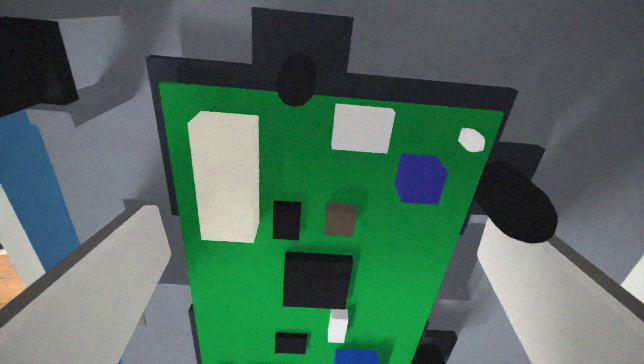

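Scene clock: 461.57 s.
Joint torques (N m): left_arm=[14.01 -5.58 -8.01 7.4 1.27 -3.45 -0.38] | right_arm=[-3.35 -3.99 -3.06 -9.35 -0.01 -1.95 0.05]
External joint torques (N m): left_arm=[35.93 -13.37 -15.07 12.09 1.27 -3.35 -0.38] | right_arm=[0.13 0.17 0.02 1.3 -0.26 0.04 0]
Motor temperatures (°C): left_arm=[30 32 30 33 38 35 41] | right_arm=[35 33 28 34 45 37 36]
Wrist force (N): left_arm=[-29.4 8.5 88.3] | right_arm=[-3.9 12.3 -7.0]
Wrist torque (N m): left_arm=[0.97 -4.77 0.39] | right_arm=[-0.19 0.50 0.48]
Wrist force, peak (N): left_arm=[-28.2 10.0 102.7] | right_arm=[-3.6 12.7 -7.2]
move: done
base_odometry: x=-0.227 y=+1.875 heading=+1.438
lidar_m: 0.85 0.81 0.62 0.92 1.63 2.31 4.17 4.21 3.16 0.91 0.52 0.77
base_status: not commanded
joint_positions: torso_squat_rad=+0.350 torso_shift_rad=-0.002 torso_pitch_rad=+0.246 torso_yaw_rad=+0.000 left_shoulder_pitch_rad=-1.202 left_shoulder_roll_rad=+0.561 left_shoulder_yaw_rad=-0.745 left_elbow_rad=-1.028 left_forearm_roll_rad=+0.994 left_wrist_pitch_rad=+1.536 left_hand_roll_rad=+0.587 left_gripper_m=+0.099 right_shoulder_pitch_rad=+0.200 right_shoulder_roll_rad=-0.250 right_shoulder_yaw_rad=+0.024 right_elbow_rad=-2.000 right_forearm_roll_rad=+0.041 right_wrist_pitch_rad=+0.021 right_hand_roll_rad=+0.009 right_gripper_m=+0.050 head_pan_rad=+0.300 head_tilt_rad=+0.850
joint_status: all done
wheel_motors_off: 0
motor_effort: left_wheel=+6(8) right_wheel=+6(9)
contact_limits: left_gripper_m 672.5 mA
chest: x=-0.1538 y=-0.0011 z=+1.2381 quat_wxyz=(+0.992, +0.001, +0.123, +0.000) (m; base frame)
left_hand: x=+0.3379 y=+0.1605 z=+0.9409 quat_wxyz=(+1.000, -0.001, -0.008, +0.000) (m; base frame)
left_hand_status: reached (checked arc, planned for 0.2 s): 8 mm and 0.9 deg off.
right_hand: x=+0.2623 y=-0.2679 z=+1.0148 quat_wxyz=(+0.712, -0.080, -0.687, +0.123) (m; base frame)
pictures: left_wrist_camera
camera_calibration:
left_wrist_camera: T_world_to_cam=[[0.999889, 0.0146105, 0.00294857, -0.344305], [0.0112946, -0.871796, 0.48974, -0.290387], [0.00972591, -0.489652, -0.871864, 0.964671], [0, 0, 0, 1]] pos_world=[0.338164, 0.224226, 0.984291]

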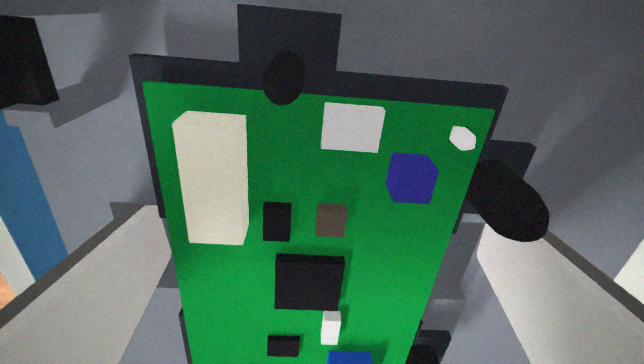

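{"method": "move", "body": {"target": {"side":"left","x":0.3355,"y":0.161,"z":0.955,"quat_wxyz":[1,0,0,0]}, "cameras": []}}

{"method": "move", "body": {"joints": {"left_gripper_m":0.086}, "cameras": ["left_wrist_camera"]}}

{"method": "move", "body": {"target": {"side":"left","x":0.3355,"y":0.161,"z":0.943,"quat_wxyz":[1,0,0,0]}, "cameras": ["left_wrist_camera"]}}

Scene clock: 469.63 s.
Joint torques (N m): left_arm=[-19.77 5.82 5.83 -3.45 0.36 -0.29 0.07] | right_arm=[-3.22 -4.34 -3.24 -9.23 0.01 -1.97 0.02]
External joint torques (N m): left_arm=[2.19 -2.05 -1.36 1.19 0.33 -0.22 0.07] | right_arm=[0.17 -0.17 -0.15 1.4 -0.24 0.01 -0.03]
Motor temperatures (°C): left_arm=[30 32 30 33 38 35 41] | right_arm=[35 33 28 34 45 37 36]
Wrist force (N): left_arm=[-1.2 0.2 -9.4] | right_arm=[-3.6 12.4 -6.8]
Wrist torque (N m): left_arm=[-0.05 -0.37 -0.26] | right_arm=[-0.19 0.54 0.49]
Wrist force, peak (N): left_arm=[-30.3 6.9 89.9] | right_arm=[-3.8 12.6 -7.9]
move: done
base_odometry: x=-0.227 y=+1.875 heading=+1.438
lidar_m: 0.85 0.81 0.62 0.92 1.64 2.30 4.17 4.21 3.16 0.92 0.51 0.76
base_status: not commanded
joint_positions: torso_squat_rad=+0.350 torso_shift_rad=+0.000 torso_pitch_rad=+0.250 torso_yaw_rad=+0.000 left_shoulder_pitch_rad=-1.219 left_shoulder_roll_rad=+0.575 left_shoulder_yaw_rad=-0.735 left_elbow_rad=-1.050 left_forearm_roll_rad=+1.012 left_wrist_pitch_rad=+1.580 left_hand_roll_rad=+0.596 left_gripper_m=+0.100 right_shoulder_pitch_rad=+0.200 right_shoulder_roll_rad=-0.250 right_shoulder_yaw_rad=+0.024 right_elbow_rad=-2.000 right_forearm_roll_rad=+0.041 right_wrist_pitch_rad=+0.021 right_hand_roll_rad=+0.009 right_gripper_m=+0.050 head_pan_rad=+0.300 head_tilt_rad=+0.850
joint_status: all done
wheel_motors_off: 0
motor_effort: left_wheel=-3(12) right_wheel=+3(11)
contact_limits: left_gripper_m 672.5 mA
chest: x=-0.1515 y=-0.0008 z=+1.2379 quat_wxyz=(+0.992, +0.000, +0.125, +0.000) (m; base frame)
left_hand: x=+0.3373 y=+0.1611 z=+0.9525 quat_wxyz=(+1.000, +0.000, +0.002, +0.000) (m; base frame)
left_hand_status: reached (checked arc, planned for 0.2 s): 3 mm and 0.2 deg off.
right_hand: x=+0.2636 y=-0.2679 z=+1.0131 quat_wxyz=(+0.713, -0.080, -0.685, +0.123) (m; base frame)
pictures: none
No camera images: "cameras" was empty.

Scene clock: 470.23 s.
Joint torques (N m): left_arm=[-19.77 6.14 5.75 -3.37 0.25 -0.32 0.13] | right_arm=[-3.13 -4.38 -3.39 -9.19 0.04 -2.01 0.1]
External joint torques (N m): left_arm=[2.2 -1.74 -1.44 1.27 0.22 -0.25 0.13] | right_arm=[0.26 -0.21 -0.31 1.44 -0.21 -0.02 0.05]
Motor temperatures (°C): left_arm=[30 32 30 33 38 35 41] | right_arm=[35 33 28 34 45 37 36]
Wrist force (N): left_arm=[-1.3 0.1 -9.4] | right_arm=[-3.6 12.3 -7.0]
Wrist torque (N m): left_arm=[-0.04 -0.36 -0.27] | right_arm=[-0.17 0.54 0.46]
Wrist force, peak (N): left_arm=[-1.4 -0.1 -9.6] | right_arm=[-3.7 12.8 -7.1]
move: done
base_odometry: x=-0.227 y=+1.875 heading=+1.438
lidar_m: 0.85 0.81 0.61 0.92 1.64 2.31 4.17 4.21 3.17 0.92 0.52 0.76
base_status: not commanded
joint_positions: torso_squat_rad=+0.350 torso_shift_rad=+0.000 torso_pitch_rad=+0.250 torso_yaw_rad=+0.000 left_shoulder_pitch_rad=-1.219 left_shoulder_roll_rad=+0.575 left_shoulder_yaw_rad=-0.735 left_elbow_rad=-1.050 left_forearm_roll_rad=+1.012 left_wrist_pitch_rad=+1.580 left_hand_roll_rad=+0.596 left_gripper_m=+0.086 right_shoulder_pitch_rad=+0.200 right_shoulder_roll_rad=-0.250 right_shoulder_yaw_rad=+0.024 right_elbow_rad=-2.000 right_forearm_roll_rad=+0.041 right_wrist_pitch_rad=+0.021 right_hand_roll_rad=+0.009 right_gripper_m=+0.050 head_pan_rad=+0.300 head_tilt_rad=+0.850
joint_status: all done
wheel_motors_off: 0
motor_effort: left_wheel=-3(5) right_wheel=+4(5)
contact_limits: left_gripper_m 672.5 mA
chest: x=-0.1515 y=-0.0008 z=+1.2379 quat_wxyz=(+0.992, +0.000, +0.125, +0.000) (m; base frame)
left_hand: x=+0.3373 y=+0.1611 z=+0.9525 quat_wxyz=(+1.000, +0.000, +0.002, +0.000) (m; base frame)
right_hand: x=+0.2636 y=-0.2679 z=+1.0132 quat_wxyz=(+0.713, -0.080, -0.685, +0.123) (m; base frame)
pictures: left_wrist_camera
camera_calibration:
left_wrist_camera: T_world_to_cam=[[0.999767, 0.0147486, -0.015771, -0.325933], [0.0205763, -0.872179, 0.488753, -0.29775], [-0.00654674, -0.488964, -0.872279, 0.980837], [0, 0, 0, 1]] pos_world=[0.338405, 0.22471, 0.99595]

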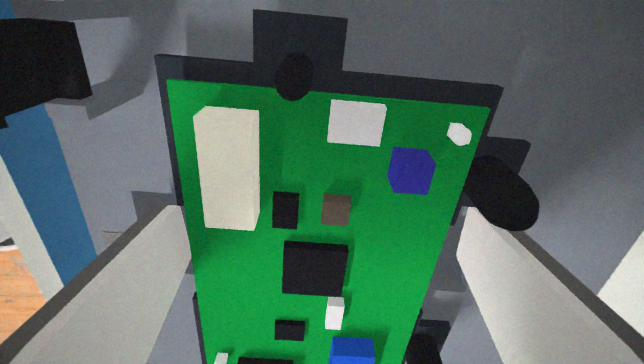

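Scene clock: 470.90 s.
Joint torques (N m): left_arm=[-9.01 2.51 2.12 -1.29 1.44 -0.3 0.16] | right_arm=[-3.14 -3.94 -3.1 -9.34 0.02 -1.91 0.07]
External joint torques (N m): left_arm=[12.84 -5.3 -5.05 3.38 1.43 -0.21 0.16] | right_arm=[0.28 0.23 -0.02 1.29 -0.22 0.07 0.02]
Motor temperatures (°C): left_arm=[30 32 30 33 38 35 41] | right_arm=[35 33 28 34 45 37 36]
Wrist force (N): left_arm=[-4.1 2.7 21.2] | right_arm=[-3.6 12.6 -7.0]
Wrist torque (N m): left_arm=[0.30 -1.69 -0.11] | right_arm=[-0.22 0.52 0.48]
Wrist force, peak (N): left_arm=[-5.1 6.7 34.0] | right_arm=[-4.4 12.4 -7.6]
move: done
base_odometry: x=-0.227 y=+1.875 heading=+1.438
lidar_m: 0.85 0.81 0.62 0.92 1.64 2.31 4.17 4.22 3.15 0.92 0.52 0.76
base_status: not commanded
joint_positions: torso_squat_rad=+0.350 torso_shift_rad=+0.000 torso_pitch_rad=+0.249 torso_yaw_rad=+0.000 left_shoulder_pitch_rad=-1.205 left_shoulder_roll_rad=+0.572 left_shoulder_yaw_rad=-0.741 left_elbow_rad=-1.051 left_forearm_roll_rad=+1.002 left_wrist_pitch_rad=+1.560 left_hand_roll_rad=+0.598 left_gripper_m=+0.086 right_shoulder_pitch_rad=+0.200 right_shoulder_roll_rad=-0.250 right_shoulder_yaw_rad=+0.024 right_elbow_rad=-2.000 right_forearm_roll_rad=+0.041 right_wrist_pitch_rad=+0.021 right_hand_roll_rad=+0.009 right_gripper_m=+0.050 head_pan_rad=+0.300 head_tilt_rad=+0.850
joint_status: all done
wheel_motors_off: 0
motor_effort: left_wheel=-2(4) right_wheel=+2(5)
contact_limits: left_gripper_m 672.5 mA
chest: x=-0.1521 y=-0.0008 z=+1.2379 quat_wxyz=(+0.992, +0.001, +0.124, +0.000) (m; base frame)
left_hand: x=+0.3364 y=+0.1609 z=+0.9457 quat_wxyz=(+1.000, +0.000, -0.003, +0.000) (m; base frame)
left_hand_status: reached (checked arc, planned for 0.1 s): 3 mm and 0.3 deg off.
right_hand: x=+0.2633 y=-0.2679 z=+1.0136 quat_wxyz=(+0.713, -0.080, -0.686, +0.123) (m; base frame)
pictures: left_wrist_camera
camera_calibration:
left_wrist_camera: T_world_to_cam=[[0.99986, 0.0151152, -0.00722893, -0.333339], [0.0167195, -0.872069, 0.489097, -0.293638], [0.00108868, -0.489149, -0.872199, 0.972205], [0, 0, 0, 1]] pos_world=[0.337144, 0.224519, 0.989164]

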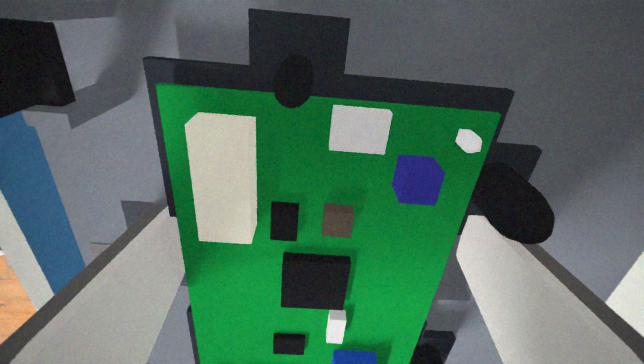

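{"method": "move", "body": {"target": {"side":"left","x":0.335,"y":0.154,"z":0.955,"quat_wxyz":[1,0,0,0]}, "cameras": ["left_wrist_camera"]}}

{"method": "move", "body": {"target": {"side":"left","x":0.335,"y":0.154,"z":0.942,"quat_wxyz":[1,0,0,0]}, "cameras": ["left_wrist_camera"]}}

Scene clock: 479.97 s.
Joint torques (N m): left_arm=[-19.54 6.2 6.02 -3.48 0.27 0.08 0.13] | right_arm=[-3.17 -3.92 -3.25 -9.38 0.05 -1.98 0.01]
External joint torques (N m): left_arm=[2.39 -1.49 -1.23 1.19 0.25 0.16 0.13] | right_arm=[0.22 0.26 -0.16 1.25 -0.2 0.01 -0.04]
Motor temperatures (°C): left_arm=[30 32 30 33 38 35 41] | right_arm=[35 33 28 34 45 37 36]
Wrist force (N): left_arm=[-1.4 0.0 -9.1] | right_arm=[-3.9 12.5 -7.1]
Wrist torque (N m): left_arm=[-0.02 -0.37 -0.24] | right_arm=[-0.20 0.51 0.49]
Wrist force, peak (N): left_arm=[-5.8 2.8 23.2] | right_arm=[-3.4 12.7 -7.6]
move: done
base_odometry: x=-0.227 y=+1.875 heading=+1.438
lidar_m: 0.85 0.82 0.62 0.92 1.63 2.31 4.17 4.21 3.16 0.92 0.52 0.76
base_status: not commanded
joint_positions: torso_squat_rad=+0.350 torso_shift_rad=+0.000 torso_pitch_rad=+0.250 torso_yaw_rad=+0.000 left_shoulder_pitch_rad=-1.221 left_shoulder_roll_rad=+0.568 left_shoulder_yaw_rad=-0.738 left_elbow_rad=-1.067 left_forearm_roll_rad=+1.009 left_wrist_pitch_rad=+1.587 left_hand_roll_rad=+0.618 left_gripper_m=+0.086 right_shoulder_pitch_rad=+0.200 right_shoulder_roll_rad=-0.250 right_shoulder_yaw_rad=+0.024 right_elbow_rad=-2.000 right_forearm_roll_rad=+0.041 right_wrist_pitch_rad=+0.021 right_hand_roll_rad=+0.009 right_gripper_m=+0.050 head_pan_rad=+0.300 head_tilt_rad=+0.850
joint_status: all done
wheel_motors_off: 0
motor_effort: left_wheel=-5(7) right_wheel=+4(5)
contact_limits: left_gripper_m 672.5 mA
chest: x=-0.1515 y=-0.0007 z=+1.2379 quat_wxyz=(+0.992, +0.000, +0.125, +0.000) (m; base frame)
left_hand: x=+0.3357 y=+0.1541 z=+0.9545 quat_wxyz=(+1.000, +0.000, +0.000, +0.000) (m; base frame)
left_hand_status: reached (checked arc, planned for 0.1 s): 1 mm and 0.0 deg off.
right_hand: x=+0.2636 y=-0.2679 z=+1.0132 quat_wxyz=(+0.713, -0.080, -0.685, +0.123) (m; base frame)
pictures: left_wrist_camera
camera_calibration:
left_wrist_camera: T_world_to_cam=[[0.999803, 0.0151562, -0.0128493, -0.32703], [0.0195024, -0.872315, 0.488556, -0.304131], [-0.003804, -0.48871, -0.872438, 0.978327], [0, 0, 0, 1]] pos_world=[0.336618, 0.217776, 0.997913]

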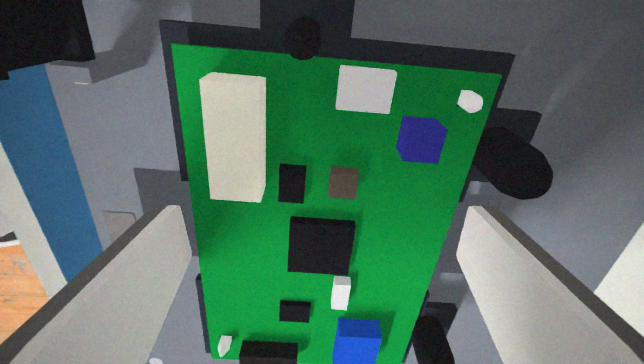

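Scene clock: 480.53 s.
Joint torques (N m): left_arm=[-19.16 8.99 6.06 -2.53 -0.56 0.52 0.03] | right_arm=[-3.08 -3.81 -3.06 -9.32 0.06 -1.94 0.11]
External joint torques (N m): left_arm=[2.68 1.4 -1.06 2.19 -0.58 0.59 0.03] | right_arm=[0.31 0.37 0.02 1.31 -0.19 0.05 0.06]
Motor temperatures (°C): left_arm=[30 32 30 33 38 35 41] | right_arm=[35 33 28 34 45 37 36]
Wrist force (N): left_arm=[-1.6 -4.5 -9.0] | right_arm=[-3.9 12.4 -6.8]
Wrist torque (N m): left_arm=[-0.14 -0.39 -0.49] | right_arm=[-0.21 0.49 0.48]
Wrist force, peak (N): left_arm=[-2.6 -5.9 -10.3] | right_arm=[-3.7 12.8 -7.5]
move: done
base_odometry: x=-0.227 y=+1.875 heading=+1.438
lidar_m: 0.84 0.82 0.62 0.93 1.64 2.31 4.17 4.21 3.16 0.92 0.52 0.76
base_status: not commanded
joint_positions: torso_squat_rad=+0.350 torso_shift_rad=+0.000 torso_pitch_rad=+0.250 torso_yaw_rad=+0.000 left_shoulder_pitch_rad=-1.207 left_shoulder_roll_rad=+0.556 left_shoulder_yaw_rad=-0.746 left_elbow_rad=-1.048 left_forearm_roll_rad=+0.998 left_wrist_pitch_rad=+1.559 left_hand_roll_rad=+0.610 left_gripper_m=+0.086 right_shoulder_pitch_rad=+0.200 right_shoulder_roll_rad=-0.250 right_shoulder_yaw_rad=+0.024 right_elbow_rad=-2.000 right_forearm_roll_rad=+0.041 right_wrist_pitch_rad=+0.021 right_hand_roll_rad=+0.009 right_gripper_m=+0.050 head_pan_rad=+0.300 head_tilt_rad=+0.850
joint_status: all done
wheel_motors_off: 0
motor_effort: left_wheel=-5(6) right_wheel=+3(5)
contact_limits: left_gripper_m 672.5 mA
chest: x=-0.1515 y=-0.0008 z=+1.2379 quat_wxyz=(+0.992, +0.000, +0.125, +0.000) (m; base frame)
left_hand: x=+0.3346 y=+0.1535 z=+0.9426 quat_wxyz=(+1.000, +0.000, +0.000, +0.000) (m; base frame)
left_hand_status: reached (checked arc, planned for 0.2 s): 1 mm and 0.1 deg off.
right_hand: x=+0.2636 y=-0.2680 z=+1.0131 quat_wxyz=(+0.713, -0.080, -0.685, +0.123) (m; base frame)
pictures: left_wrist_camera
camera_calibration:
left_wrist_camera: T_world_to_cam=[[0.999828, 0.0144304, -0.0116873, -0.327116], [0.018303, -0.87207, 0.489039, -0.298946], [-0.00313508, -0.489169, -0.872183, 0.967323], [0, 0, 0, 1]] pos_world=[0.335564, 0.217203, 0.986056]

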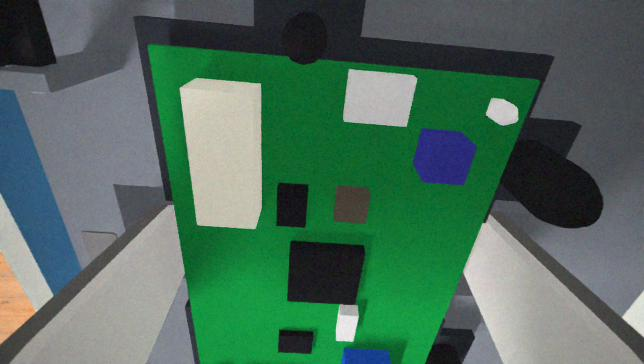

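{"method": "move", "body": {"target": {"side":"left","x":0.335,"y":0.153,"z":0.929,"quat_wxyz":[1,0,0,0]}, "cameras": ["left_wrist_camera"]}}

Scene clock: 484.53 s.
Joint torques (N m): left_arm=[-18.47 10.34 5.48 -1.55 -1.11 0.91 0.22] | right_arm=[-3.16 -4.08 -3.19 -9.31 0.02 -2.06 0.03]
External joint torques (N m): left_arm=[3.35 2.88 -1.42 3.21 -1.12 0.99 0.22] | right_arm=[0.23 0.09 -0.1 1.32 -0.23 -0.07 -0.03]
Motor temperatures (°C): left_arm=[30 32 30 33 38 35 41] | right_arm=[35 33 28 34 45 37 36]
Wrist force (N): left_arm=[-1.4 -6.9 -7.9] | right_arm=[-3.9 12.7 -7.2]
Wrist torque (N m): left_arm=[-0.07 -0.47 -0.61] | right_arm=[-0.23 0.47 0.49]
Wrist force, peak (N): left_arm=[-0.1 -8.5 -9.4] | right_arm=[-3.6 12.8 -7.2]
move: done
base_odometry: x=-0.227 y=+1.875 heading=+1.438
lidar_m: 0.85 0.81 0.62 0.92 1.64 2.31 4.17 4.21 3.16 0.92 0.51 0.76
base_status: not commanded
joint_positions: torso_squat_rad=+0.350 torso_shift_rad=+0.000 torso_pitch_rad=+0.250 torso_yaw_rad=+0.000 left_shoulder_pitch_rad=-1.198 left_shoulder_roll_rad=+0.536 left_shoulder_yaw_rad=-0.755 left_elbow_rad=-1.012 left_forearm_roll_rad=+0.986 left_wrist_pitch_rad=+1.527 left_hand_roll_rad=+0.597 left_gripper_m=+0.086 right_shoulder_pitch_rad=+0.200 right_shoulder_roll_rad=-0.250 right_shoulder_yaw_rad=+0.024 right_elbow_rad=-2.000 right_forearm_roll_rad=+0.041 right_wrist_pitch_rad=+0.021 right_hand_roll_rad=+0.009 right_gripper_m=+0.050 head_pan_rad=+0.300 head_tilt_rad=+0.850
joint_status: all done
wheel_motors_off: 0
motor_effort: left_wheel=-4(6) right_wheel=+3(6)
contact_limits: left_gripper_m 672.5 mA
chest: x=-0.1515 y=-0.0008 z=+1.2379 quat_wxyz=(+0.992, +0.001, +0.125, +0.000) (m; base frame)
left_hand: x=+0.3345 y=+0.1523 z=+0.9299 quat_wxyz=(+1.000, +0.000, -0.001, -0.001) (m; base frame)
left_hand_status: reached (checked arc, planned for 0.2 s): 1 mm and 0.1 deg off.
right_hand: x=+0.2636 y=-0.2680 z=+1.0131 quat_wxyz=(+0.713, -0.080, -0.685, +0.123) (m; base frame)
pictures: left_wrist_camera
camera_calibration:
left_wrist_camera: T_world_to_cam=[[0.999845, 0.0138636, -0.0108918, -0.327745], [0.0174204, -0.87193, 0.489321, -0.293784], [-0.00271316, -0.489434, -0.872036, 0.95536], [0, 0, 0, 1]] pos_world=[0.335404, 0.21597, 0.973293]

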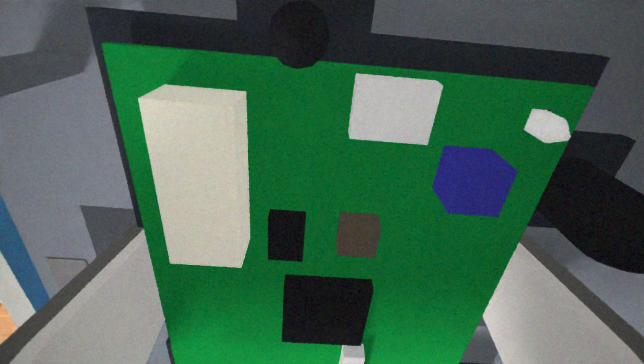

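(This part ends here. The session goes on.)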